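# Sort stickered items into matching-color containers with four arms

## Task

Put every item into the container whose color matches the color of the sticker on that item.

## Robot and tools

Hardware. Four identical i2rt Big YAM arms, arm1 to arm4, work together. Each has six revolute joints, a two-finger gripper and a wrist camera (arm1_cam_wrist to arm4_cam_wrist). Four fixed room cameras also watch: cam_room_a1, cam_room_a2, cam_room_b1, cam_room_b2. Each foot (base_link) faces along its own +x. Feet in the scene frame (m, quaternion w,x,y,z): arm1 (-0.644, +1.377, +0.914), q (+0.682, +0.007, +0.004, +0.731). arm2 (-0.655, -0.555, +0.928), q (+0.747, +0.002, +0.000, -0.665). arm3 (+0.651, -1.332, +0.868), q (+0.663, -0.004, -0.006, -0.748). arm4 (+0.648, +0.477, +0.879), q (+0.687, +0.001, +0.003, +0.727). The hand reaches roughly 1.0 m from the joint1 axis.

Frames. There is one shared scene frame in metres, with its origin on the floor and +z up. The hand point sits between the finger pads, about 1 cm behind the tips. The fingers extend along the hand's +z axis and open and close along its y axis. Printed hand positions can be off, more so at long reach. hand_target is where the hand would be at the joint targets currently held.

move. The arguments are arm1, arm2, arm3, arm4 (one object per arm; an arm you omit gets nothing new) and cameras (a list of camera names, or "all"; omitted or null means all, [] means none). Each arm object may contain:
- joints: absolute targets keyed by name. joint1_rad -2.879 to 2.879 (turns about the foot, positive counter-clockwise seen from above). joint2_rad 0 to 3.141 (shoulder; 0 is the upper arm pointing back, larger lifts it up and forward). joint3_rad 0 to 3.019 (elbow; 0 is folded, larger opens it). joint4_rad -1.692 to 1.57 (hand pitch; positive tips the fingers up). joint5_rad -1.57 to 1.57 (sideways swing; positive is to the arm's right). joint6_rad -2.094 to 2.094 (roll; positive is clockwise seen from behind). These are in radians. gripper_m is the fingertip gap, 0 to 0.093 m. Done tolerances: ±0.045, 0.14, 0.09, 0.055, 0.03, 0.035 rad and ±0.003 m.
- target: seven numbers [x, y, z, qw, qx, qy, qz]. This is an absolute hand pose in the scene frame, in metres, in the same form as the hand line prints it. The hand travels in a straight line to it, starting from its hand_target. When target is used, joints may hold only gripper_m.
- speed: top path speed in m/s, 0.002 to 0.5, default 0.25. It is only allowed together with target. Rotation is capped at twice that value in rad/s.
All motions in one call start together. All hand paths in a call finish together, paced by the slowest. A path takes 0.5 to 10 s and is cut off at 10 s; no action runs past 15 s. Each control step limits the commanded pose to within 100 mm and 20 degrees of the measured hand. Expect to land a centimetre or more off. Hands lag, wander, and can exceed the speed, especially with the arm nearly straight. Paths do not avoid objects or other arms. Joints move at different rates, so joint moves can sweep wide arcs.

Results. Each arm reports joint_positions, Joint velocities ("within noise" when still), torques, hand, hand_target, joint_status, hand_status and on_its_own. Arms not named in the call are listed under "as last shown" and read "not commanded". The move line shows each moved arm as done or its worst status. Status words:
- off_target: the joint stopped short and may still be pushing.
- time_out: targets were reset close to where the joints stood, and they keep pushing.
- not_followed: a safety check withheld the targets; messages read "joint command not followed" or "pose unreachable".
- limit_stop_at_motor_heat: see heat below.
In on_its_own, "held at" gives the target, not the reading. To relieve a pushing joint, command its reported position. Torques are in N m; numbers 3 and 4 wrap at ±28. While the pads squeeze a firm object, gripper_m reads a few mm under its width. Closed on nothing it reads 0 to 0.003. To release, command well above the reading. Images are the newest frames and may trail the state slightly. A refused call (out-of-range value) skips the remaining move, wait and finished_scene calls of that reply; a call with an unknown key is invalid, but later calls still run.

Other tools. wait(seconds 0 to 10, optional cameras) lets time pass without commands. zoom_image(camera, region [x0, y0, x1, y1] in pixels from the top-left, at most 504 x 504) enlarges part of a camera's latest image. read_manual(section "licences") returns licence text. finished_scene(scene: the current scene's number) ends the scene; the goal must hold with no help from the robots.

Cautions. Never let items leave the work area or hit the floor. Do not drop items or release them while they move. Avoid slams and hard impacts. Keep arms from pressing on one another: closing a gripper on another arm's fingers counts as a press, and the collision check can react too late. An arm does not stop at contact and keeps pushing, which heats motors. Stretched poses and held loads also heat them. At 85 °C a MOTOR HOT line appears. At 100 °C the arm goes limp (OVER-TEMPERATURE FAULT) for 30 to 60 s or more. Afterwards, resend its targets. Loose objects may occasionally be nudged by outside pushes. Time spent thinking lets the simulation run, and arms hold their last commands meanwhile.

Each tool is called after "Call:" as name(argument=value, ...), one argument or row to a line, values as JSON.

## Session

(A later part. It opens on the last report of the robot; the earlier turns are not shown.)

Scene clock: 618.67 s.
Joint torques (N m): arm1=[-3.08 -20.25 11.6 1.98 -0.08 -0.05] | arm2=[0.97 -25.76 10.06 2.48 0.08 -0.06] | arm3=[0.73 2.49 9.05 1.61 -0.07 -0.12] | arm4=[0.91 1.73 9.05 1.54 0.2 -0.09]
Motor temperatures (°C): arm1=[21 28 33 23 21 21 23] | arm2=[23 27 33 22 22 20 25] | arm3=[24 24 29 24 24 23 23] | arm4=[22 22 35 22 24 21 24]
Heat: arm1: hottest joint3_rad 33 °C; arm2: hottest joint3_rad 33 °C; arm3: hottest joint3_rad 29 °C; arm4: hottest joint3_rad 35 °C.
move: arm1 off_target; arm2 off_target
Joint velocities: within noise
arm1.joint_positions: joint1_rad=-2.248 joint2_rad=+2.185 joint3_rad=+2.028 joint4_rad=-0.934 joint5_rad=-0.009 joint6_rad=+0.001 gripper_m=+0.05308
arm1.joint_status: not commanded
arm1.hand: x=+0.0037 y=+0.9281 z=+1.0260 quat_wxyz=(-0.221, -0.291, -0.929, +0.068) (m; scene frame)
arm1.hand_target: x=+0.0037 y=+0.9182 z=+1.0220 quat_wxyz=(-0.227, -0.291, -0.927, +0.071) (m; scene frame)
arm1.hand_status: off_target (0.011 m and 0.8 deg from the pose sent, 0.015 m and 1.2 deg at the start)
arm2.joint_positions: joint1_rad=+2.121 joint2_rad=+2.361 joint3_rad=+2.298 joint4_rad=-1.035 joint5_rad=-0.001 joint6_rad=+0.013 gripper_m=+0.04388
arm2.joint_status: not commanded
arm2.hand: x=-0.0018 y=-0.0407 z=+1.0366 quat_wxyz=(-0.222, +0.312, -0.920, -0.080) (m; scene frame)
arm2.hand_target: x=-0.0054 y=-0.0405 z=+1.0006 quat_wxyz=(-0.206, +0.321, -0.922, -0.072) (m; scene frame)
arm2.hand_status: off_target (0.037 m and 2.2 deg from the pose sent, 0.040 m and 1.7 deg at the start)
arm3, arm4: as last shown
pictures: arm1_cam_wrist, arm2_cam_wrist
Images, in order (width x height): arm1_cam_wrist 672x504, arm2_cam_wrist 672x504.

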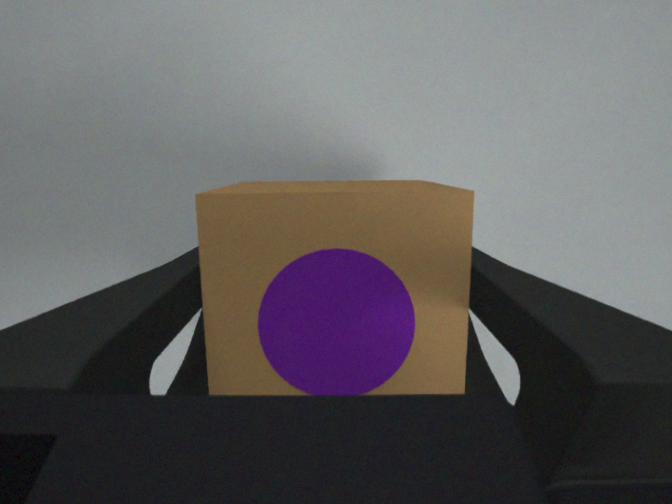

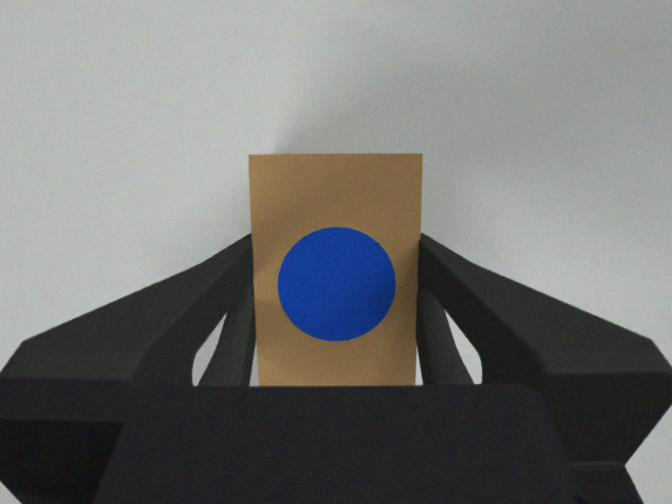

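Call:
move(
  arm1={"target": [0.004, 0.918, 1.010, -0.2268, -0.2912, -0.9266, 0.0713], "speed": 0.1},
  arm2={"target": [-0.0043, -0.0396, 0.990, -0.2064, 0.3211, -0.9220, -0.0722], "speed": 0.1},
  cameras=["arm1_cam_wrist", "arm2_cam_wrist"],
)

Scene clock: 623.67 s.
Joint torques (N m): arm1=[-2.84 -19.6 11.48 1.98 0 -0.04] | arm2=[0.85 -25.41 9.09 2.61 0.01 -0.07] | arm3=[0.5 2.43 9.05 1.68 -0.07 -0.12] | arm4=[1.14 1.85 9.07 1.4 0.22 -0.08]
Motor temperatures (°C): arm1=[21 28 33 23 21 21 23] | arm2=[23 27 33 22 22 20 25] | arm3=[24 24 29 24 24 23 23] | arm4=[22 22 35 22 24 21 24]
Heat: arm1: hottest joint3_rad 33 °C; arm2: hottest joint3_rad 33 °C; arm3: hottest joint3_rad 29 °C; arm4: hottest joint3_rad 35 °C.
move: arm1 off_target; arm2 off_target
Joint velocities: within noise
arm1.joint_positions: joint1_rad=-2.248 joint2_rad=+2.188 joint3_rad=+2.011 joint4_rad=-0.907 joint5_rad=-0.009 joint6_rad=+0.001 gripper_m=+0.05308
arm1.joint_status: not commanded
arm1.hand: x=+0.0044 y=+0.9275 z=+1.0176 quat_wxyz=(-0.223, -0.290, -0.928, +0.069) (m; scene frame)
arm1.hand_target: x=+0.0037 y=+0.9183 z=+1.0100 quat_wxyz=(-0.227, -0.291, -0.927, +0.071) (m; scene frame)
arm1.hand_status: off_target (0.012 m and 0.5 deg from the pose sent, 0.019 m and 0.8 deg at the start)
arm2.joint_positions: joint1_rad=+2.121 joint2_rad=+2.361 joint3_rad=+2.291 joint4_rad=-1.014 joint5_rad=+0.000 joint6_rad=+0.013 gripper_m=+0.04388
arm2.joint_status: not commanded
arm2.hand: x=+0.0006 y=-0.0392 z=+1.0354 quat_wxyz=(-0.229, +0.312, -0.919, -0.082) (m; scene frame)
arm2.hand_target: x=-0.0056 y=-0.0408 z=+0.9910 quat_wxyz=(-0.206, +0.321, -0.922, -0.072) (m; scene frame)
arm2.hand_status: off_target (0.046 m and 3.0 deg from the pose sent, 0.047 m and 2.2 deg at the start)
arm3, arm4: as last shown
pictures: arm1_cam_wrist, arm2_cam_wrist
Images, in order (width x height): arm1_cam_wrist 672x504, arm2_cam_wrist 672x504.

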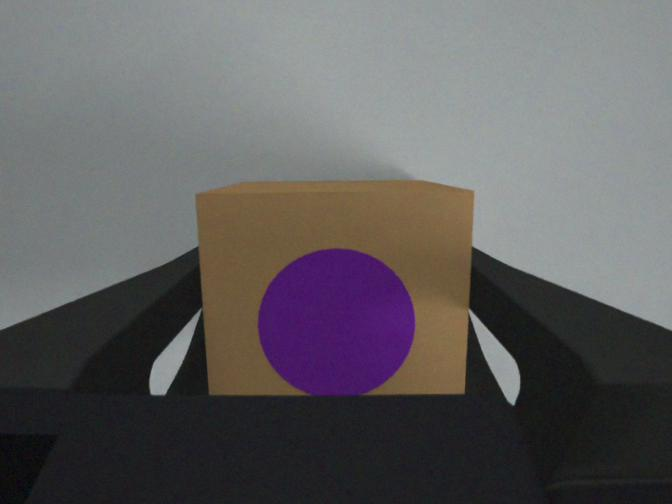

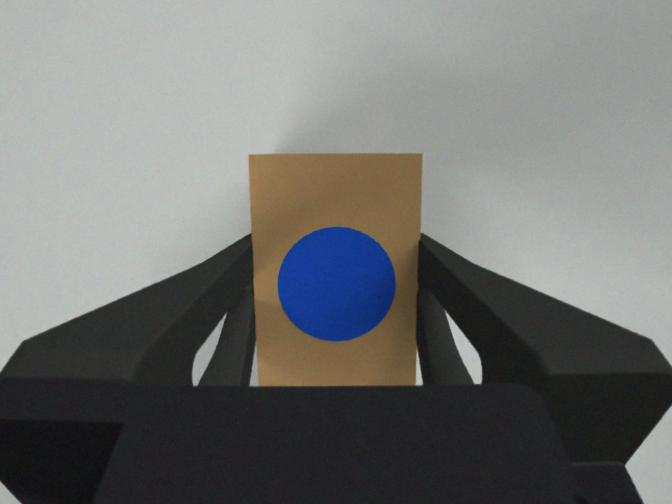

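Call:
move(
  arm1={"target": [0.004, 0.918, 0.995, -0.2268, -0.2912, -0.9266, 0.0713], "speed": 0.1},
  arm2={"target": [-0.0043, -0.0396, 1.004, -0.2064, 0.3211, -0.9220, -0.0722], "speed": 0.1},
  cameras=["arm1_cam_wrist", "arm2_cam_wrist"],
)

Scene clock: 634.23 s.
Joint torques (N m): arm1=[-3.19 -19.19 9.96 1.98 -0.03 -0.04] | arm2=[0.91 -25.47 11.75 1.22 0 -0.05] | arm3=[0.56 2.55 9.02 1.65 -0.08 -0.13] | arm4=[1.03 1.61 9.03 1.5 0.2 -0.07]
Motor temperatures (°C): arm1=[21 27 33 23 21 21 23] | arm2=[23 28 33 22 22 20 25] | arm3=[24 24 29 24 24 23 23] | arm4=[22 22 35 22 24 21 24]
Heat: arm1: hottest joint3_rad 33 °C; arm2: hottest joint3_rad 33 °C; arm3: hottest joint3_rad 29 °C; arm4: hottest joint3_rad 35 °C.
move: arm1 off_target; arm2 off_target
Joint velocities: within noise
arm1.joint_positions: joint1_rad=-2.248 joint2_rad=+2.188 joint3_rad=+2.002 joint4_rad=-0.876 joint5_rad=-0.009 joint6_rad=+0.001 gripper_m=+0.05308
arm1.joint_status: not commanded
arm1.hand: x=+0.0078 y=+0.9252 z=+1.0168 quat_wxyz=(-0.234, -0.289, -0.925, +0.072) (m; scene frame)
arm1.hand_target: x=+0.0034 y=+0.9185 z=+0.9952 quat_wxyz=(-0.227, -0.291, -0.927, +0.071) (m; scene frame)
arm1.hand_status: off_target (0.023 m and 0.8 deg from the pose sent, 0.025 m and 0.5 deg at the start)
arm2.joint_positions: joint1_rad=+2.121 joint2_rad=+2.360 joint3_rad=+2.288 joint4_rad=-1.011 joint5_rad=+0.000 joint6_rad=+0.013 gripper_m=+0.04388
arm2.joint_status: not commanded
arm2.hand: x=+0.0004 y=-0.0393 z=+1.0354 quat_wxyz=(-0.229, +0.312, -0.919, -0.082) (m; scene frame)
arm2.hand_target: x=-0.0049 y=-0.0401 z=+1.0046 quat_wxyz=(-0.207, +0.321, -0.921, -0.072) (m; scene frame)
arm2.hand_status: off_target (0.032 m and 3.0 deg from the pose sent, 0.032 m and 3.0 deg at the start)
arm3, arm4: as last shown
pictures: arm1_cam_wrist, arm2_cam_wrist
Images, in order (width x height): arm1_cam_wrist 672x504, arm2_cam_wrist 672x504.

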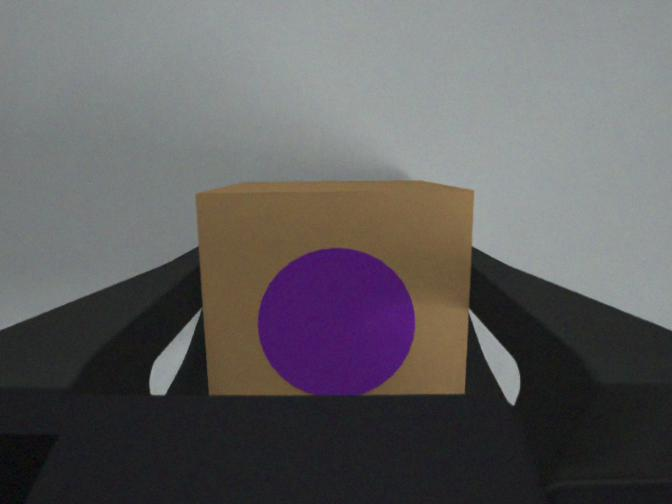

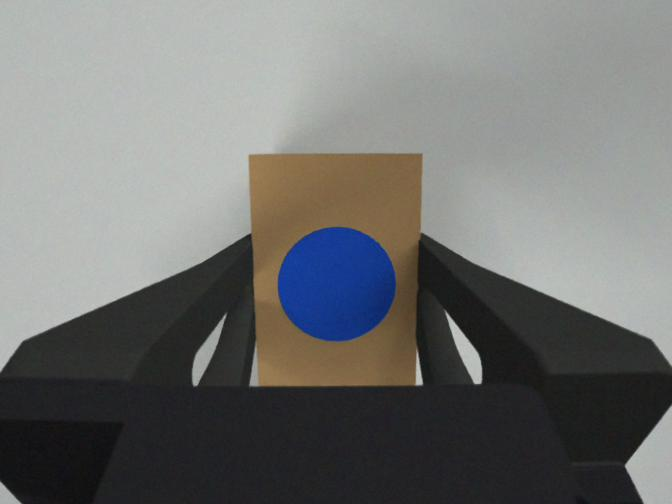

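Call:
move(
  arm1={"joints": {"gripper_m": 0.08}},
  arm2={"joints": {"gripper_m": 0.075}},
  cameras=["arm1_cam_wrist", "arm2_cam_wrist"],
)

Scene clock: 639.67 s.
Joint torques (N m): arm1=[-3.19 -19.6 11.14 2.02 -0.04 -0.04] | arm2=[0.91 -25.88 11.73 1.24 0.01 -0.04] | arm3=[0.79 2.26 9.06 1.66 -0.08 -0.13] | arm4=[1.14 2.61 9.05 1.39 0.23 -0.09]
Motor temperatures (°C): arm1=[21 27 33 23 21 21 23] | arm2=[23 28 33 22 22 20 25] | arm3=[24 24 29 24 24 23 23] | arm4=[22 22 35 22 24 21 24]
Heat: arm1: hottest joint3_rad 33 °C; arm2: hottest joint3_rad 33 °C; arm3: hottest joint3_rad 29 °C; arm4: hottest joint3_rad 35 °C.
move: arm1 done; arm2 done
Joint velocities: within noise
arm1.joint_positions: joint1_rad=-2.249 joint2_rad=+2.198 joint3_rad=+1.988 joint4_rad=-0.872 joint5_rad=-0.009 joint6_rad=+0.001 gripper_m=+0.07996
arm1.joint_status: all done
arm1.hand: x=+0.0046 y=+0.9269 z=+1.0034 quat_wxyz=(-0.225, -0.290, -0.928, +0.069) (m; scene frame)
arm1.hand_target: x=+0.0034 y=+0.9185 z=+0.9952 quat_wxyz=(-0.227, -0.291, -0.927, +0.071) (m; scene frame)
arm1.hand_status: not commanded
arm2.joint_positions: joint1_rad=+2.121 joint2_rad=+2.362 joint3_rad=+2.288 joint4_rad=-1.012 joint5_rad=+0.000 joint6_rad=+0.012 gripper_m=+0.07491
arm2.joint_status: all done
arm2.hand: x=+0.0002 y=-0.0394 z=+1.0337 quat_wxyz=(-0.228, +0.312, -0.919, -0.081) (m; scene frame)
arm2.hand_target: x=-0.0048 y=-0.0401 z=+1.0045 quat_wxyz=(-0.206, +0.321, -0.921, -0.072) (m; scene frame)
arm2.hand_status: not commanded
arm3, arm4: as last shown
pictures: arm1_cam_wrist, arm2_cam_wrist
Images, in order (width x height): arm1_cam_wrist 672x504, arm2_cam_wrist 672x504.

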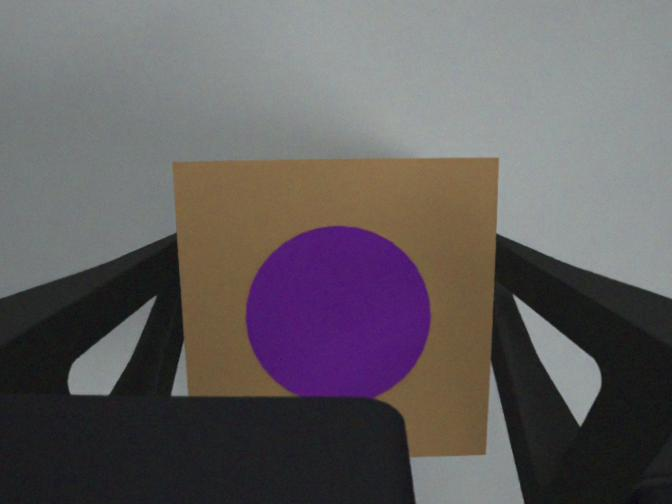

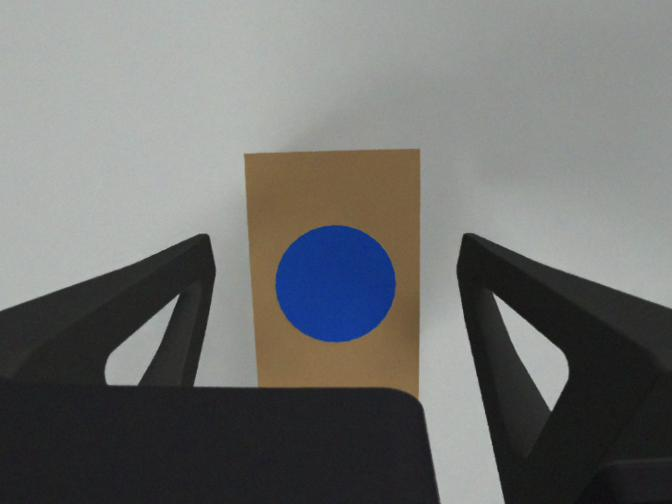

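Call:
move(
  arm1={"joints": {"gripper_m": 0.093}},
  arm2={"target": [-0.038, -0.066, 1.10, -0.2064, 0.3211, -0.9220, -0.0722], "speed": 0.15},
  cameras=[],
)

Call:
move(
  arm1={"target": [-0.0316, 0.9425, 1.09, -0.2064, -0.2927, -0.9314, 0.0649], "speed": 0.15},
  arm2={"target": [-0.381, -0.338, 1.13, -0.2064, 0.3211, -0.9220, -0.0722], "speed": 0.3},
  cameras=["arm1_cam_wrist", "arm2_cam_wrist"],
)

Call:
move(
  arm1={"target": [-0.357, 1.177, 1.13, -0.2064, -0.2927, -0.9314, 0.0649], "speed": 0.3},
  arm4={"joints": {"joint1_rad": 0.906, "joint2_rad": 0.827, "joint3_rad": 0.927, "joint4_rad": -1.234, "joint5_rad": 0, "joint6_rad": 0}},
  cameras=["arm1_cam_wrist", "arm4_cam_wrist", "cam_room_a2"],
)

Scene clock: 674.27 s.
Joint torques (N m): arm1=[-3.19 -19.66 11.23 1.76 0 -0.08] | arm2=[0.91 -25.58 10.62 1.17 0.02 -0.04] | arm3=[0.73 2.49 9.03 1.68 -0.08 -0.13] | arm4=[1.08 2.2 9.09 1.46 0.2 -0.07]
Motor temperatures (°C): arm1=[21 27 33 23 21 21 22] | arm2=[23 29 33 22 22 20 24] | arm3=[24 24 29 24 24 23 23] | arm4=[22 22 35 22 24 21 24]
Heat: arm1: hottest joint3_rad 33 °C; arm2: hottest joint3_rad 33 °C; arm3: hottest joint3_rad 29 °C; arm4: hottest joint3_rad 35 °C.
move: arm1 done; arm2 off_target
Joint velocities: within noise
arm1.joint_positions: joint1_rad=-2.249 joint2_rad=+2.198 joint3_rad=+1.988 joint4_rad=-0.872 joint5_rad=-0.009 joint6_rad=+0.001 gripper_m=+0.09294
arm1.joint_status: all done
arm1.hand: x=+0.0046 y=+0.9269 z=+1.0034 quat_wxyz=(-0.225, -0.290, -0.928, +0.069) (m; scene frame)
arm1.hand_target: x=+0.0034 y=+0.9185 z=+0.9952 quat_wxyz=(-0.227, -0.291, -0.927, +0.071) (m; scene frame)
arm1.hand_status: not commanded
arm2.joint_positions: joint1_rad=+2.121 joint2_rad=+2.196 joint3_rad=+2.219 joint4_rad=-1.116 joint5_rad=+0.000 joint6_rad=+0.012 gripper_m=+0.07491
arm2.joint_status: not commanded
arm2.hand: x=-0.0319 y=-0.0649 z=+1.1191 quat_wxyz=(-0.225, +0.313, -0.919, -0.080) (m; scene frame)
arm2.hand_target: x=-0.0380 y=-0.0661 z=+1.1001 quat_wxyz=(-0.206, +0.321, -0.922, -0.072) (m; scene frame)
arm2.hand_status: off_target (0.020 m and 2.5 deg from the pose sent, 0.081 m and 2.8 deg at the start)
arm3, arm4: as last shown
pictures: none
No camera images: "cameras" was empty.

Scene clock: 676.33 s.
Joint torques (N m): arm1=[-2.73 -22.95 12.42 0.64 -0.05 -0.04] | arm2=[1.2 -5.77 10.71 1.16 0.06 -0.03] | arm3=[0.56 2.43 9.02 1.7 -0.07 -0.13] | arm4=[1.08 2.14 8.96 1.48 0.2 -0.06]
Motor temperatures (°C): arm1=[21 27 33 23 21 21 22] | arm2=[23 29 33 22 22 20 24] | arm3=[24 24 29 24 24 23 23] | arm4=[22 22 35 22 24 21 24]
Heat: arm1: hottest joint3_rad 33 °C; arm2: hottest joint3_rad 33 °C; arm3: hottest joint3_rad 29 °C; arm4: hottest joint3_rad 35 °C.
move: arm1 off_target; arm2 off_target
Joint velocities: within noise
arm1.joint_positions: joint1_rad=-2.249 joint2_rad=+2.090 joint3_rad=+1.979 joint4_rad=-1.044 joint5_rad=-0.010 joint6_rad=+0.000 gripper_m=+0.09294
arm1.joint_status: not commanded
arm1.hand: x=-0.0276 y=+0.9500 z=+1.0614 quat_wxyz=(-0.191, -0.292, -0.935, +0.058) (m; scene frame)
arm1.hand_target: x=-0.0317 y=+0.9429 z=+1.0895 quat_wxyz=(-0.206, -0.293, -0.931, +0.065) (m; scene frame)
arm1.hand_status: off_target (0.030 m and 2.0 deg from the pose sent, 0.095 m and 2.2 deg at the start)
arm2.joint_positions: joint1_rad=+2.121 joint2_rad=+0.974 joint3_rad=+0.840 joint4_rad=-0.963 joint5_rad=+0.000 joint6_rad=+0.012 gripper_m=+0.07491
arm2.joint_status: not commanded
arm2.hand: x=-0.3757 y=-0.3360 z=+1.1414 quat_wxyz=(-0.222, +0.313, -0.920, -0.079) (m; scene frame)
arm2.hand_target: x=-0.3811 y=-0.3381 z=+1.1302 quat_wxyz=(-0.206, +0.321, -0.922, -0.072) (m; scene frame)
arm2.hand_status: off_target (0.013 m and 2.2 deg from the pose sent, 0.443 m and 2.5 deg at the start)
arm3, arm4: as last shown
pictures: arm1_cam_wrist, arm2_cam_wrist
Images, in order (width x height): arm1_cam_wrist 672x504, arm2_cam_wrist 672x504.

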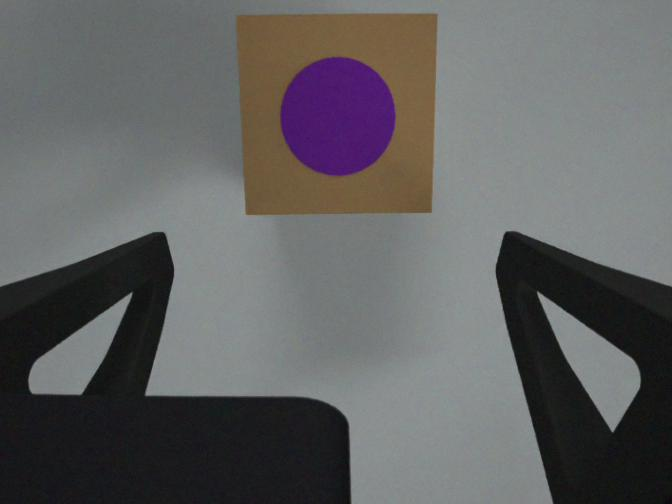

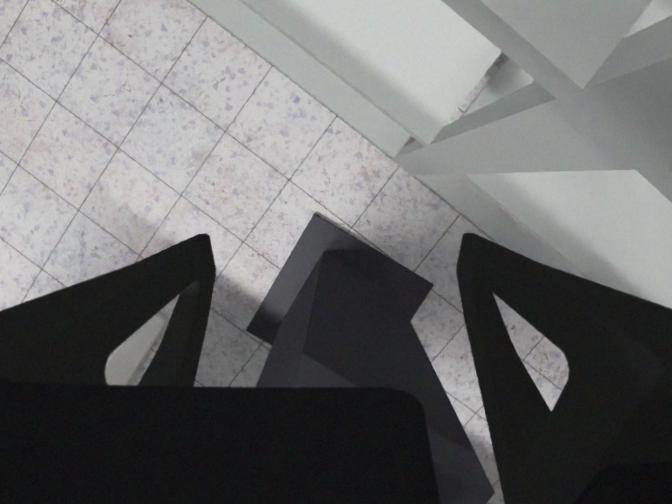

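Scene clock: 678.30 s.
Joint torques (N m): arm1=[-2.55 -2.14 11.49 0.81 -0.01 -0.03] | arm2=[1.14 -5.83 10.74 1.21 0.06 -0.03] | arm3=[0.67 2.37 9.06 1.68 -0.08 -0.13] | arm4=[0.62 -4.84 11.52 0.43 0.15 -0.09]
Motor temperatures (°C): arm1=[21 28 33 23 21 21 22] | arm2=[23 29 33 22 22 20 24] | arm3=[24 24 29 24 24 23 23] | arm4=[22 22 35 22 24 21 24]
Heat: arm1: hottest joint3_rad 33 °C; arm2: hottest joint3_rad 33 °C; arm3: hottest joint3_rad 29 °C; arm4: hottest joint3_rad 35 °C.
move: arm1 done; arm4 done
Joint velocities: within noise
arm1.joint_positions: joint1_rad=-2.249 joint2_rad=+0.949 joint3_rad=+0.856 joint4_rad=-1.013 joint5_rad=-0.010 joint6_rad=+0.000 gripper_m=+0.09294
arm1.joint_status: not commanded
arm1.hand: x=-0.3551 y=+1.1792 z=+1.1317 quat_wxyz=(-0.214, -0.290, -0.930, +0.066) (m; scene frame)
arm1.hand_target: x=-0.3569 y=+1.1771 z=+1.1301 quat_wxyz=(-0.207, -0.293, -0.931, +0.065) (m; scene frame)
arm1.hand_status: done (0.003 m and 0.9 deg from the pose sent, 0.406 m and 2.0 deg at the start)
arm2: as last shown
arm3.joint_positions: joint1_rad=-1.441 joint2_rad=+0.312 joint3_rad=+0.547 joint4_rad=+0.436 joint5_rad=+0.002 joint6_rad=+0.007 gripper_m=+0.09401
arm3.joint_status: not commanded
arm3.hand: x=+0.4036 y=-1.3256 z=+1.4201 quat_wxyz=(-0.010, -0.436, +0.006, +0.900) (m; scene frame)
arm3.hand_target: x=+0.4053 y=-1.3236 z=+1.4218 quat_wxyz=(-0.003, -0.430, +0.006, +0.903) (m; scene frame)
arm3.hand_status: not commanded
arm4.joint_positions: joint1_rad=+0.907 joint2_rad=+0.837 joint3_rad=+0.892 joint4_rad=-1.223 joint5_rad=-0.001 joint6_rad=+0.012 gripper_m=+0.09402
arm4.joint_status: all done
arm4.hand: x=+0.4058 y=+0.6475 z=+1.1318 quat_wxyz=(-0.056, +0.933, -0.299, -0.193) (m; scene frame)
arm4.hand_target: x=+0.4036 y=+0.6498 z=+1.1503 quat_wxyz=(-0.063, +0.931, -0.293, -0.209) (m; scene frame)
arm4.hand_status: not commanded
pictures: arm1_cam_wrist, arm4_cam_wrist, cam_room_a2
Images, in order (width x height): arm1_cam_wrist 672x504, arm4_cam_wrist 672x504, cam_room_a2 672x504.

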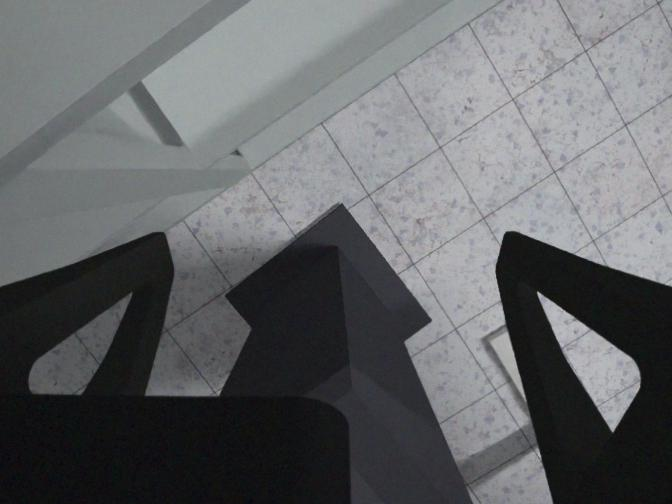

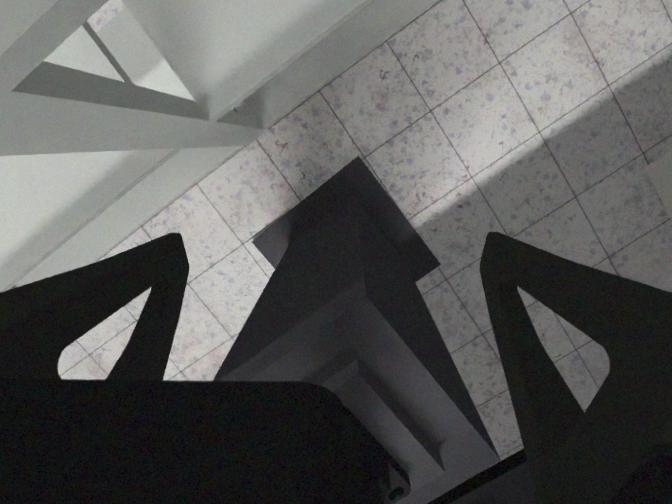

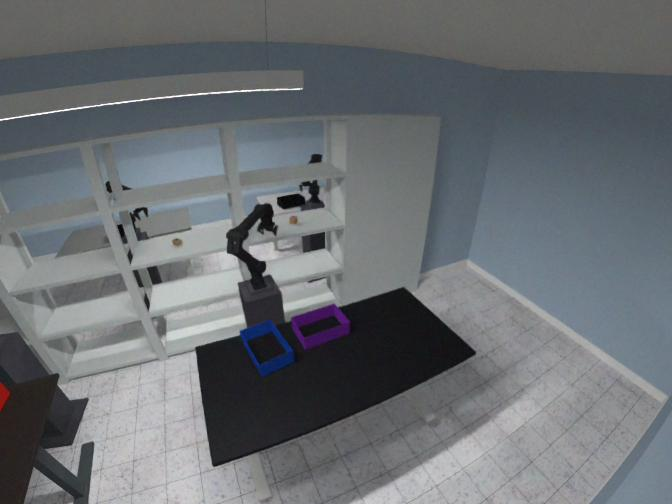

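Call:
move(
  arm4={"target": [0.0351, 0.9057, 1.135, -0.0649, 0.9314, -0.2928, -0.2064], "speed": 0.3},
  cameras=["arm4_cam_wrist", "cam_room_a2"],
)

Scene clock: 683.17 s.
Joint torques (N m): arm1=[-2.37 -2.26 11.58 0.85 -0.01 -0.02] | arm2=[1.32 -5.89 10.73 1.17 0.06 -0.03] | arm3=[0.62 2.67 9.01 1.65 -0.08 -0.13] | arm4=[1.03 -22.36 12.92 0.34 0.21 -0.02]
Motor temperatures (°C): arm1=[21 27 34 23 21 21 22] | arm2=[23 29 33 22 22 20 24] | arm3=[24 24 29 24 24 23 23] | arm4=[22 22 36 22 24 21 24]
Heat: arm1: hottest joint3_rad 34 °C; arm2: hottest joint3_rad 33 °C; arm3: hottest joint3_rad 29 °C; arm4: hottest joint3_rad 36 °C.
move: arm4 off_target
Joint velocities: within noise
arm1, arm2, arm3: as last shown
arm4.joint_positions: joint1_rad=+0.907 joint2_rad=+2.053 joint3_rad=+2.150 joint4_rad=-1.251 joint5_rad=+0.003 joint6_rad=+0.012 gripper_m=+0.09402
arm4.joint_status: not commanded
arm4.hand: x=+0.0440 y=+0.8997 z=+1.1273 quat_wxyz=(-0.060, +0.931, -0.299, -0.199) (m; scene frame)
arm4.hand_target: x=+0.0356 y=+0.9052 z=+1.1350 quat_wxyz=(-0.065, +0.931, -0.293, -0.207) (m; scene frame)
arm4.hand_status: off_target (0.013 m and 1.2 deg from the pose sent, 0.452 m and 2.0 deg at the start)
pictures: arm4_cam_wrist, cam_room_a2
Images, in order (width x height): arm4_cam_wrist 672x504, cam_room_a2 672x504.

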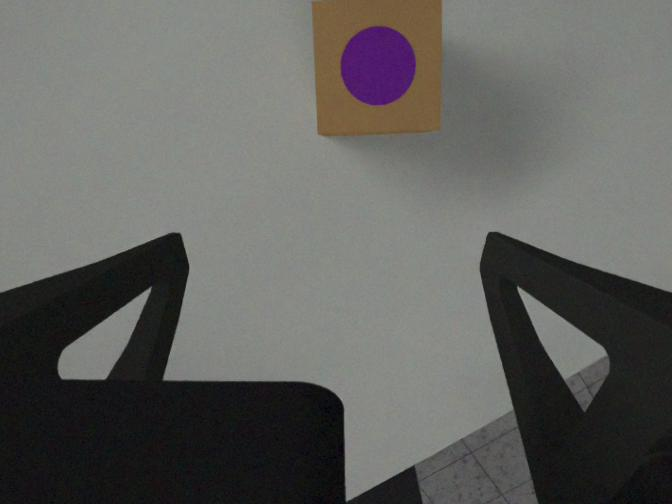

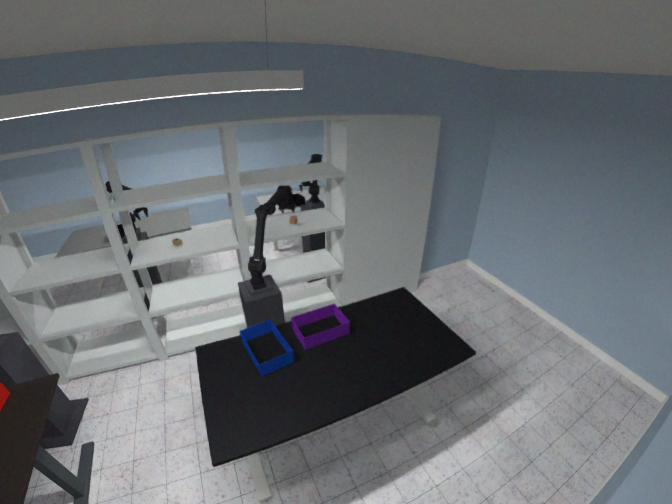

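Call:
move(
  arm4={"target": [-0.012, 0.962, 1.026, -0.0649, 0.9314, -0.2928, -0.2064], "speed": 0.15},
  cameras=["arm4_cam_wrist"],
)

Scene clock: 703.53 s.
Joint torques (N m): arm1=[-2.61 -2.61 11.69 0.73 0.03 -0.03] | arm2=[1.26 -5.89 10.76 1.18 0.06 -0.02] | arm3=[0.56 2.37 9.03 1.66 -0.08 -0.13] | arm4=[0.32 -25.41 12.92 0.92 -0.06 -0.07]
Motor temperatures (°C): arm1=[21 27 35 23 21 21 22] | arm2=[23 28 32 22 22 20 24] | arm3=[24 24 29 24 24 23 23] | arm4=[22 23 41 22 24 21 24]
Heat: arm1: hottest joint3_rad 35 °C; arm2: hottest joint3_rad 32 °C; arm3: hottest joint3_rad 29 °C; arm4: hottest joint3_rad 41 °C.
move: arm4 off_target
Joint velocities: within noise
arm1, arm2, arm3: as last shown
arm4.joint_positions: joint1_rad=+0.887 joint2_rad=+2.301 joint3_rad=+2.307 joint4_rad=-1.169 joint5_rad=-0.001 joint6_rad=-0.010 gripper_m=+0.09402
arm4.joint_status: not commanded
arm4.hand: x=-0.0028 y=+0.9502 z=+1.0250 quat_wxyz=(-0.061, +0.933, -0.298, -0.195) (m; scene frame)
arm4.hand_target: x=-0.0112 y=+0.9614 z=+1.0262 quat_wxyz=(-0.065, +0.931, -0.293, -0.207) (m; scene frame)
arm4.hand_status: off_target (0.015 m and 1.6 deg from the pose sent, 0.131 m and 1.2 deg at the start)
pictures: arm4_cam_wrist
Images, in order (width x height): arm4_cam_wrist 672x504.

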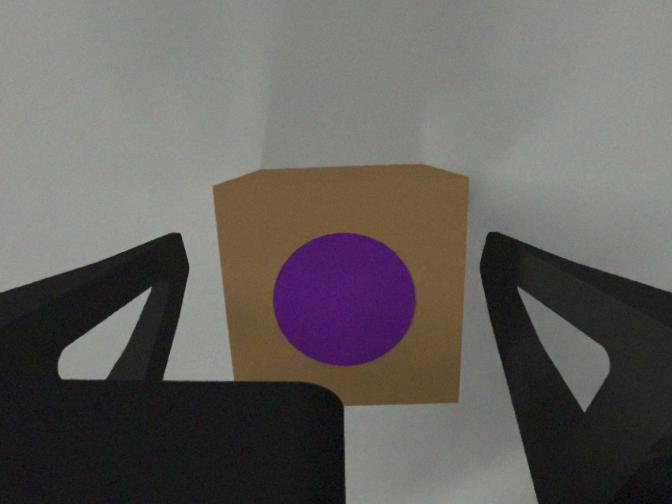

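Call:
move(
  arm4={"joints": {"gripper_m": 0.045}},
  cameras=[],
)

Call:
move(
  arm4={"target": [0.361, 0.68, 1.16, -0.0649, 0.9314, -0.2928, -0.2064], "speed": 0.3},
  cameras=["arm4_cam_wrist", "cam_room_a2"],
)

Scene clock: 711.90 s.
Joint torques (N m): arm1=[-2.26 -1.61 11.7 0.73 0.04 -0.03] | arm2=[1.14 -5.89 10.71 1.2 0.07 -0.03] | arm3=[0.62 2.43 9.01 1.65 -0.08 -0.12] | arm4=[0.79 -25.17 12.89 0.77 0.01 -0.06]
Motor temperatures (°C): arm1=[21 27 35 23 21 21 22] | arm2=[23 28 32 22 22 20 24] | arm3=[24 24 29 24 24 23 23] | arm4=[22 24 42 22 24 21 24]
Heat: arm1: hottest joint3_rad 35 °C; arm2: hottest joint3_rad 32 °C; arm3: hottest joint3_rad 29 °C; arm4: hottest joint3_rad 42 °C.
move: arm4 off_target
Joint velocities: within noise
arm1, arm2, arm3: as last shown
arm4.joint_positions: joint1_rad=+0.887 joint2_rad=+2.301 joint3_rad=+2.308 joint4_rad=-1.169 joint5_rad=-0.002 joint6_rad=-0.012 gripper_m=+0.05333
arm4.joint_status: gripper_m off_target (ended at +0.05336, target +0.04500)
arm4.hand: x=-0.0030 y=+0.9502 z=+1.0253 quat_wxyz=(-0.061, +0.933, -0.297, -0.195) (m; scene frame)
arm4.hand_target: x=-0.0112 y=+0.9614 z=+1.0262 quat_wxyz=(-0.065, +0.931, -0.293, -0.207) (m; scene frame)
arm4.hand_status: not commanded
pictures: none
No camera images: "cameras" was empty.

Scene clock: 714.17 s.
Joint torques (N m): arm1=[-3.14 -2.32 11.67 0.77 0 0] | arm2=[1.03 -5.77 10.76 1.2 0.06 -0.03] | arm3=[0.73 2.49 9.06 1.66 -0.08 -0.13] | arm4=[1.61 -4.66 9.09 0.43 0.18 0.11]
Motor temperatures (°C): arm1=[21 27 35 23 21 21 22] | arm2=[23 28 32 22 22 20 24] | arm3=[24 24 29 24 24 23 23] | arm4=[22 24 42 22 24 21 25]
Heat: arm1: hottest joint3_rad 35 °C; arm2: hottest joint3_rad 32 °C; arm3: hottest joint3_rad 29 °C; arm4: hottest joint3_rad 42 °C.
move: arm4 done
Joint velocities: within noise
arm1, arm2, arm3: as last shown
arm4.joint_positions: joint1_rad=+0.899 joint2_rad=+0.966 joint3_rad=+1.035 joint4_rad=-1.180 joint5_rad=+0.003 joint6_rad=-0.011 gripper_m=+0.05333
arm4.joint_status: not commanded
arm4.hand: x=+0.3621 y=+0.6825 z=+1.1662 quat_wxyz=(-0.069, +0.929, -0.290, -0.218) (m; scene frame)
arm4.hand_target: x=+0.3611 y=+0.6800 z=+1.1600 quat_wxyz=(-0.065, +0.931, -0.293, -0.206) (m; scene frame)
arm4.hand_status: done (0.007 m and 1.4 deg from the pose sent, 0.473 m and 1.5 deg at the start)
pictures: arm4_cam_wrist, cam_room_a2
Images, in order (width x height): arm4_cam_wrist 672x504, cam_room_a2 672x504.

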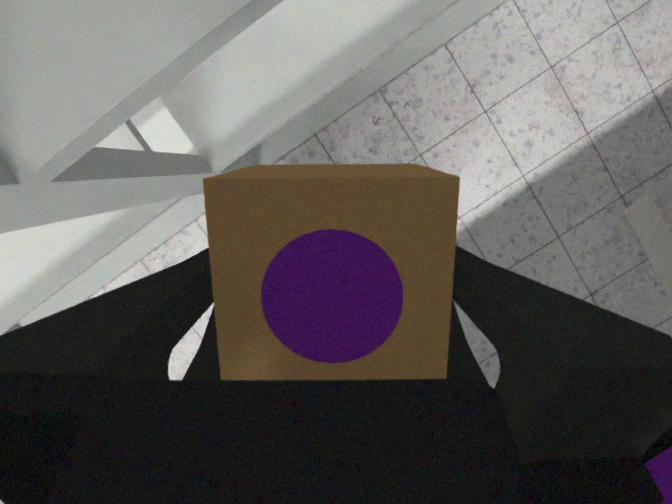

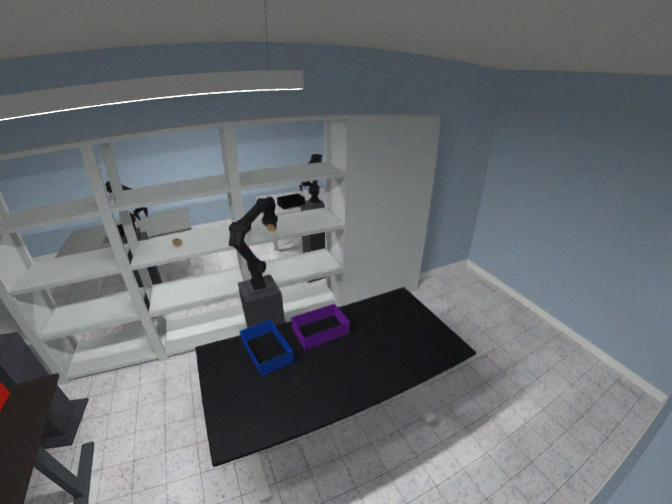

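Call:
move(
  arm4={"joints": {"joint1_rad": -1.082, "joint2_rad": 1.655, "joint3_rad": 1.079, "joint4_rad": -0.559, "joint5_rad": 0, "joint6_rad": 0}},
  cameras=["arm4_cam_wrist", "cam_room_a2"],
)

Scene clock: 755.70 s.
Joint torques (N m): arm1=[-2.26 -1.79 11.64 0.9 0 -0.03] | arm2=[1.08 -5.83 10.74 1.18 0.06 -0.03] | arm3=[0.67 2.49 9.03 1.65 -0.08 -0.13] | arm4=[1.73 -16.97 9.31 0.88 0 0.15]
Motor temperatures (°C): arm1=[21 26 36 23 21 21 22] | arm2=[23 27 32 22 22 20 23] | arm3=[24 24 29 23 24 23 23] | arm4=[22 23 38 22 24 21 26]
Heat: arm1: hottest joint3_rad 36 °C; arm2: hottest joint3_rad 32 °C; arm3: hottest joint3_rad 29 °C; arm4: hottest joint3_rad 38 °C.
move: arm4 done
Joint velocities: within noise
arm1, arm2, arm3: as last shown
arm4.joint_positions: joint1_rad=-1.090 joint2_rad=+1.667 joint3_rad=+1.052 joint4_rad=-0.565 joint5_rad=+0.002 joint6_rad=-0.011 gripper_m=+0.05339
arm4.joint_status: all done
arm4.hand: x=+1.1052 y=+0.7488 z=+0.9292 quat_wxyz=(-0.185, +0.266, -0.945, -0.048) (m; scene frame)
arm4.hand_target: x=+1.1148 y=+0.7601 z=+0.9472 quat_wxyz=(-0.206, +0.263, -0.941, -0.057) (m; scene frame)
arm4.hand_status: not commanded
pictures: arm4_cam_wrist, cam_room_a2
Images, in order (width x height): arm4_cam_wrist 672x504, cam_room_a2 672x504.

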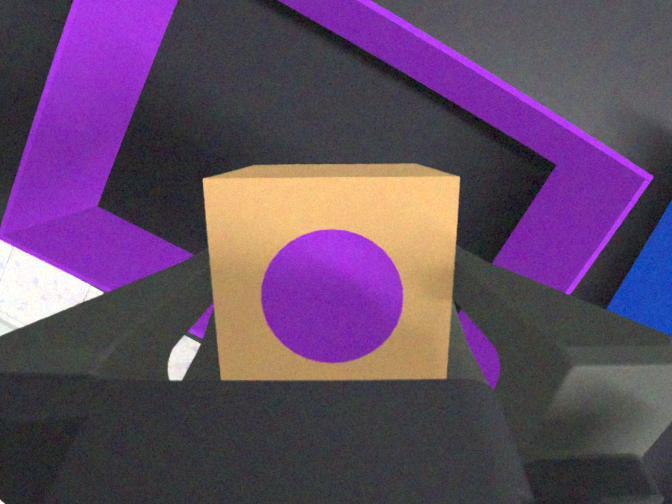

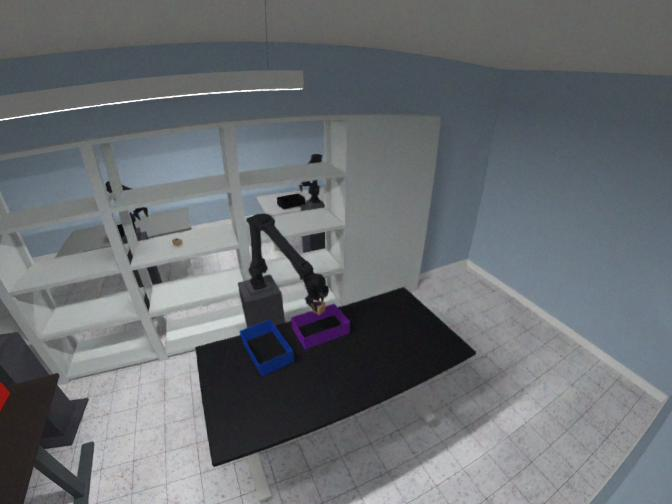

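Call:
move(
  arm4={"target": [1.113, 0.763, 0.765, -0.2085, 0.2628, -0.9402, -0.0584], "speed": 0.2},
  cameras=["arm4_cam_wrist"],
)

Call:
move(
  arm4={"target": [1.113, 0.763, 0.735, -0.2085, 0.2628, -0.9402, -0.0584], "speed": 0.1},
  cameras=["arm4_cam_wrist"],
)

Scene clock: 770.77 s.
Joint torques (N m): arm1=[-2.67 -1.85 11.6 0.84 0.03 -0.05] | arm2=[1.08 -5.89 10.76 1.22 0.07 -0.03] | arm3=[0.79 2.26 9.05 1.65 -0.07 -0.12] | arm4=[1.32 -17.55 5.03 1.26 0.1 0.18]
Motor temperatures (°C): arm1=[21 26 36 23 21 21 22] | arm2=[23 26 32 22 22 20 23] | arm3=[24 24 29 23 24 23 23] | arm4=[22 24 37 22 24 21 26]
Heat: arm1: hottest joint3_rad 36 °C; arm2: hottest joint3_rad 32 °C; arm3: hottest joint3_rad 29 °C; arm4: hottest joint3_rad 37 °C.
move: arm4 done
Joint velocities: within noise
arm1, arm2, arm3: as last shown
arm4.joint_positions: joint1_rad=-1.084 joint2_rad=+2.013 joint3_rad=+0.978 joint4_rad=-0.103 joint5_rad=+0.002 joint6_rad=-0.007 gripper_m=+0.05339
arm4.joint_status: not commanded
arm4.hand: x=+1.1128 y=+0.7571 z=+0.7677 quat_wxyz=(-0.204, +0.265, -0.941, -0.055) (m; scene frame)
arm4.hand_target: x=+1.1128 y=+0.7628 z=+0.7650 quat_wxyz=(-0.208, +0.263, -0.940, -0.058) (m; scene frame)
arm4.hand_status: done (0.007 m and 0.7 deg from the pose sent, 0.165 m and 3.0 deg at the start)
pictures: arm4_cam_wrist
Images, in order (width x height): arm4_cam_wrist 672x504.

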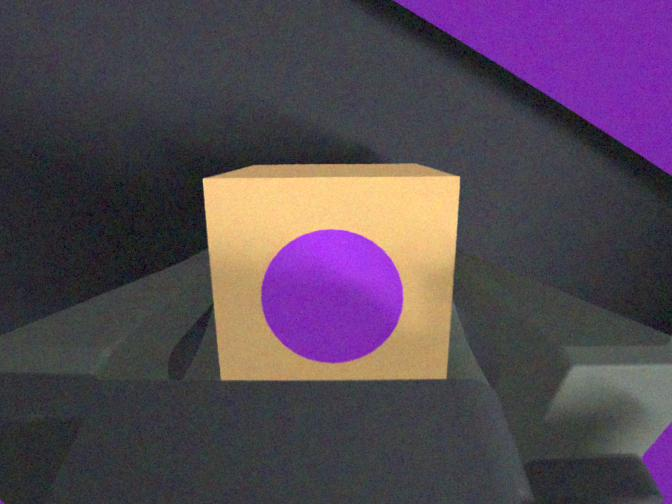

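Scene clock: 771.73 s.
Joint torques (N m): arm1=[-2.32 -1.73 11.54 0.84 -0.01 -0.06] | arm2=[1.2 -5.77 10.77 1.18 0.07 -0.03] | arm3=[0.67 2.49 9.02 1.7 -0.07 -0.12] | arm4=[1.26 -14.92 5.19 1.21 0.11 0.12]
Motor temperatures (°C): arm1=[21 26 36 23 21 21 22] | arm2=[23 26 32 22 22 20 23] | arm3=[24 24 29 23 24 23 23] | arm4=[22 24 37 22 24 21 26]
Heat: arm1: hottest joint3_rad 36 °C; arm2: hottest joint3_rad 32 °C; arm3: hottest joint3_rad 29 °C; arm4: hottest joint3_rad 37 °C.
move: arm4 off_target
Joint velocities: within noise
arm1, arm3: as last shown
arm2.joint_positions: joint1_rad=+2.121 joint2_rad=+0.974 joint3_rad=+0.840 joint4_rad=-0.963 joint5_rad=+0.000 joint6_rad=+0.012 gripper_m=+0.07491
arm2.joint_status: not commanded
arm2.hand: x=-0.3757 y=-0.3360 z=+1.1414 quat_wxyz=(-0.222, +0.313, -0.920, -0.079) (m; scene frame)
arm2.hand_target: x=-0.3811 y=-0.3381 z=+1.1302 quat_wxyz=(-0.206, +0.321, -0.922, -0.072) (m; scene frame)
arm2.hand_status: not commanded
arm4.joint_positions: joint1_rad=-1.084 joint2_rad=+2.058 joint3_rad=+0.978 joint4_rad=-0.033 joint5_rad=+0.002 joint6_rad=-0.004 gripper_m=+0.05339
arm4.joint_status: not commanded
arm4.hand: x=+1.1167 y=+0.7595 z=+0.7518 quat_wxyz=(-0.216, +0.263, -0.938, -0.058) (m; scene frame)
arm4.hand_target: x=+1.1125 y=+0.7626 z=+0.7356 quat_wxyz=(-0.209, +0.263, -0.940, -0.058) (m; scene frame)
arm4.hand_status: off_target (0.018 m and 0.9 deg from the pose sent, 0.033 m and 0.7 deg at the start)
pictures: arm4_cam_wrist
Images, in order (width x height): arm4_cam_wrist 672x504.

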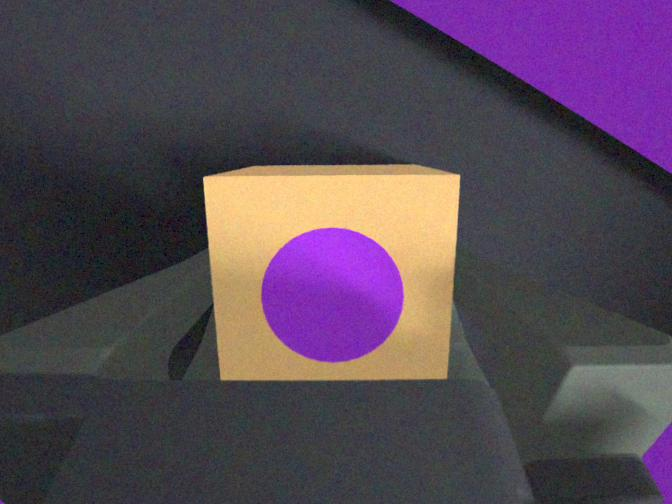

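Call:
move(
  arm4={"joints": {"gripper_m": 0.08}},
  cameras=["arm4_cam_wrist"],
)

Scene clock: 774.67 s.
Joint torques (N m): arm1=[-1.79 -2.37 11.64 0.8 0.05 -0.04] | arm2=[1.08 -5.89 10.73 1.18 0.06 -0.03] | arm3=[0.62 2.49 9.02 1.66 -0.07 -0.13] | arm4=[1.79 -16.21 5.26 1.25 0.11 0.14]
Motor temperatures (°C): arm1=[21 25 36 23 21 21 22] | arm2=[23 26 32 22 22 20 23] | arm3=[24 24 29 23 24 23 23] | arm4=[22 24 36 22 24 21 26]
Heat: arm1: hottest joint3_rad 36 °C; arm2: hottest joint3_rad 32 °C; arm3: hottest joint3_rad 29 °C; arm4: hottest joint3_rad 36 °C.
move: arm4 done
Joint velocities: within noise
arm1.joint_positions: joint1_rad=-2.249 joint2_rad=+0.949 joint3_rad=+0.856 joint4_rad=-1.013 joint5_rad=-0.010 joint6_rad=+0.000 gripper_m=+0.09294
arm1.joint_status: not commanded
arm1.hand: x=-0.3551 y=+1.1792 z=+1.1317 quat_wxyz=(-0.214, -0.290, -0.930, +0.066) (m; scene frame)
arm1.hand_target: x=-0.3569 y=+1.1771 z=+1.1301 quat_wxyz=(-0.207, -0.293, -0.931, +0.065) (m; scene frame)
arm1.hand_status: not commanded
arm2: as last shown
arm3.joint_positions: joint1_rad=-1.441 joint2_rad=+0.312 joint3_rad=+0.547 joint4_rad=+0.436 joint5_rad=+0.002 joint6_rad=+0.007 gripper_m=+0.09401
arm3.joint_status: not commanded
arm3.hand: x=+0.4036 y=-1.3256 z=+1.4201 quat_wxyz=(-0.010, -0.436, +0.006, +0.900) (m; scene frame)
arm3.hand_target: x=+0.4053 y=-1.3236 z=+1.4218 quat_wxyz=(-0.003, -0.430, +0.006, +0.903) (m; scene frame)
arm3.hand_status: not commanded
arm4.joint_positions: joint1_rad=-1.084 joint2_rad=+2.068 joint3_rad=+0.978 joint4_rad=-0.033 joint5_rad=+0.002 joint6_rad=-0.004 gripper_m=+0.07992
arm4.joint_status: all done
arm4.hand: x=+1.1145 y=+0.7582 z=+0.7465 quat_wxyz=(-0.212, +0.264, -0.939, -0.057) (m; scene frame)
arm4.hand_target: x=+1.1125 y=+0.7625 z=+0.7355 quat_wxyz=(-0.208, +0.263, -0.940, -0.058) (m; scene frame)
arm4.hand_status: not commanded
pictures: arm4_cam_wrist
Images, in order (width x height): arm4_cam_wrist 672x504.

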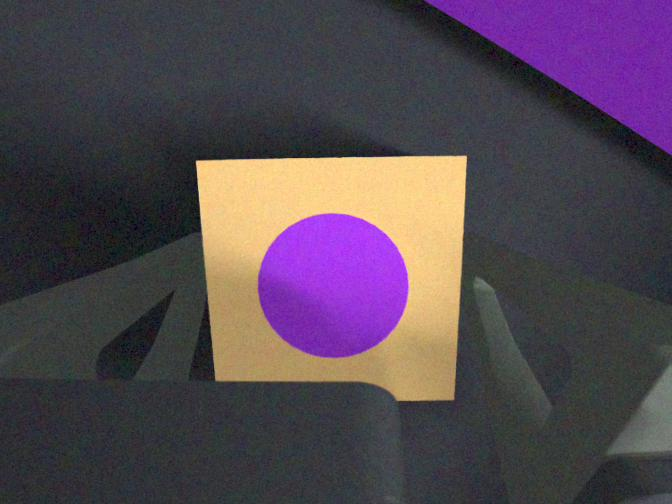

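Call:
move(
  arm4={"target": [1.033, 0.714, 0.95, -0.2085, 0.2628, -0.9402, -0.0584], "speed": 0.25},
  cameras=["arm4_cam_wrist"],
)

Call:
move(
  arm4={"joints": {"joint1_rad": 2.187, "joint2_rad": 0.827, "joint3_rad": 0.927, "joint4_rad": -1.234, "joint5_rad": 0, "joint6_rad": 0, "gripper_m": 0.093}},
  cameras=["arm4_cam_wrist"],
)

Call:
move(
  arm4={"target": [0.0313, -0.0135, 1.115, 0.0713, 0.9217, 0.3219, -0.2043], "speed": 0.3},
  cameras=["arm4_cam_wrist", "cam_room_a2"],
)

Scene clock: 790.97 s.
Joint torques (N m): arm1=[-2.26 -2.43 11.59 0.76 0.06 -0.02] | arm2=[1.14 -5.89 10.73 1.17 0.05 -0.03] | arm3=[0.62 2.37 9.05 1.66 -0.07 -0.12] | arm4=[0.91 -10.52 7.41 0.4 0.09 0.15]
Motor temperatures (°C): arm1=[21 25 36 23 21 21 22] | arm2=[23 26 32 22 22 20 23] | arm3=[24 24 29 23 24 23 23] | arm4=[22 24 35 22 24 21 25]
Heat: arm1: hottest joint3_rad 36 °C; arm2: hottest joint3_rad 32 °C; arm3: hottest joint3_rad 29 °C; arm4: hottest joint3_rad 35 °C.
move: arm4 done
Joint velocities: within noise
arm1, arm2, arm3: as last shown
arm4.joint_positions: joint1_rad=-1.084 joint2_rad=+1.414 joint3_rad=+0.815 joint4_rad=-0.506 joint5_rad=+0.002 joint6_rad=-0.004 gripper_m=+0.07992
arm4.joint_status: not commanded
arm4.hand: x=+1.0388 y=+0.7126 z=+0.9565 quat_wxyz=(-0.220, +0.263, -0.938, -0.060) (m; scene frame)
arm4.hand_target: x=+1.0331 y=+0.7139 z=+0.9501 quat_wxyz=(-0.209, +0.263, -0.940, -0.058) (m; scene frame)
arm4.hand_status: done (0.009 m and 1.4 deg from the pose sent, 0.224 m and 0.4 deg at the start)
pictures: arm4_cam_wrist
Images, in order (width x height): arm4_cam_wrist 672x504.

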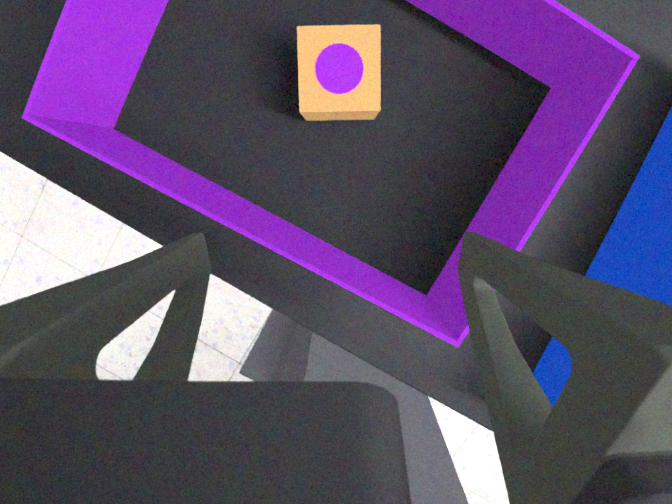

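Scene clock: 793.40 s.
Joint torques (N m): arm1=[-2.55 -1.9 11.66 0.7 0.01 -0.07] | arm2=[1.38 -5.95 10.73 1.17 0.06 -0.03] | arm3=[0.67 2.37 9.07 1.66 -0.08 -0.13] | arm4=[1.38 -3.25 10.97 0.35 0.18 0.09]
Motor temperatures (°C): arm1=[21 25 36 23 21 21 22] | arm2=[23 26 32 22 22 20 23] | arm3=[24 24 29 23 24 23 23] | arm4=[22 24 35 22 24 21 25]
Heat: arm1: hottest joint3_rad 36 °C; arm2: hottest joint3_rad 32 °C; arm3: hottest joint3_rad 29 °C; arm4: hottest joint3_rad 35 °C.
move: arm4 done
Joint velocities: within noise
arm1, arm2, arm3: as last shown
arm4.joint_positions: joint1_rad=+2.184 joint2_rad=+0.825 joint3_rad=+0.899 joint4_rad=-1.223 joint5_rad=-0.003 joint6_rad=-0.004 gripper_m=+0.09294
arm4.joint_status: all done
arm4.hand: x=+0.4167 y=+0.2942 z=+1.1397 quat_wxyz=(+0.071, +0.922, +0.323, -0.200) (m; scene frame)
arm4.hand_target: x=+0.4147 y=+0.2920 z=+1.1514 quat_wxyz=(+0.072, +0.921, +0.322, -0.207) (m; scene frame)
arm4.hand_status: not commanded
pictures: arm4_cam_wrist
Images, in order (width x height): arm4_cam_wrist 672x504.

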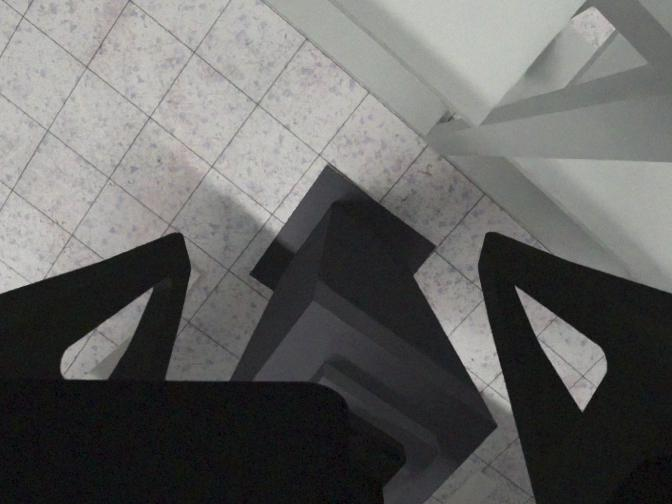

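Scene clock: 796.03 s.
Joint torques (N m): arm1=[-2.84 -1.9 11.62 0.76 -0.02 -0.04] | arm2=[1.14 -5.89 10.77 1.18 0.06 -0.02] | arm3=[0.44 2.43 9.03 1.68 -0.08 -0.12] | arm4=[1.26 -24.53 12.82 0.24 0.19 0.09]
Motor temperatures (°C): arm1=[21 25 36 23 21 21 22] | arm2=[23 26 32 22 22 20 23] | arm3=[24 24 29 23 24 23 23] | arm4=[22 24 36 22 24 21 25]
Heat: arm1: hottest joint3_rad 36 °C; arm2: hottest joint3_rad 32 °C; arm3: hottest joint3_rad 29 °C; arm4: hottest joint3_rad 36 °C.
move: arm4 done
Joint velocities: within noise
arm1, arm2, arm3: as last shown
arm4.joint_positions: joint1_rad=+2.184 joint2_rad=+2.213 joint3_rad=+2.371 joint4_rad=-1.310 joint5_rad=-0.003 joint6_rad=-0.004 gripper_m=+0.09294
arm4.joint_status: not commanded
arm4.hand: x=+0.0372 y=-0.0061 z=+1.1119 quat_wxyz=(+0.070, +0.923, +0.323, -0.199) (m; scene frame)
arm4.hand_target: x=+0.0318 y=-0.0132 z=+1.1150 quat_wxyz=(+0.072, +0.922, +0.322, -0.205) (m; scene frame)
arm4.hand_status: done (0.010 m and 0.7 deg from the pose sent, 0.494 m and 0.5 deg at the start)
pictures: arm4_cam_wrist, cam_room_a2
Images, in order (width x height): arm4_cam_wrist 672x504, cam_room_a2 672x504.

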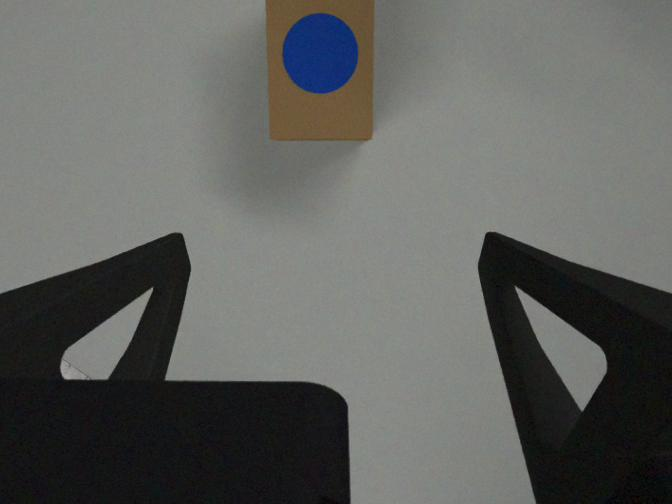

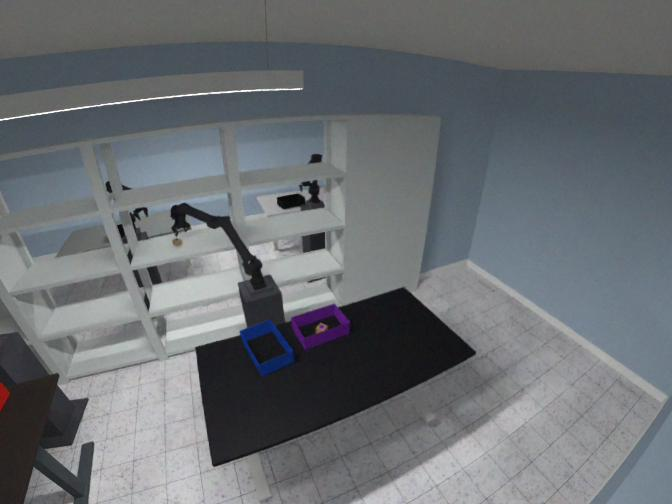

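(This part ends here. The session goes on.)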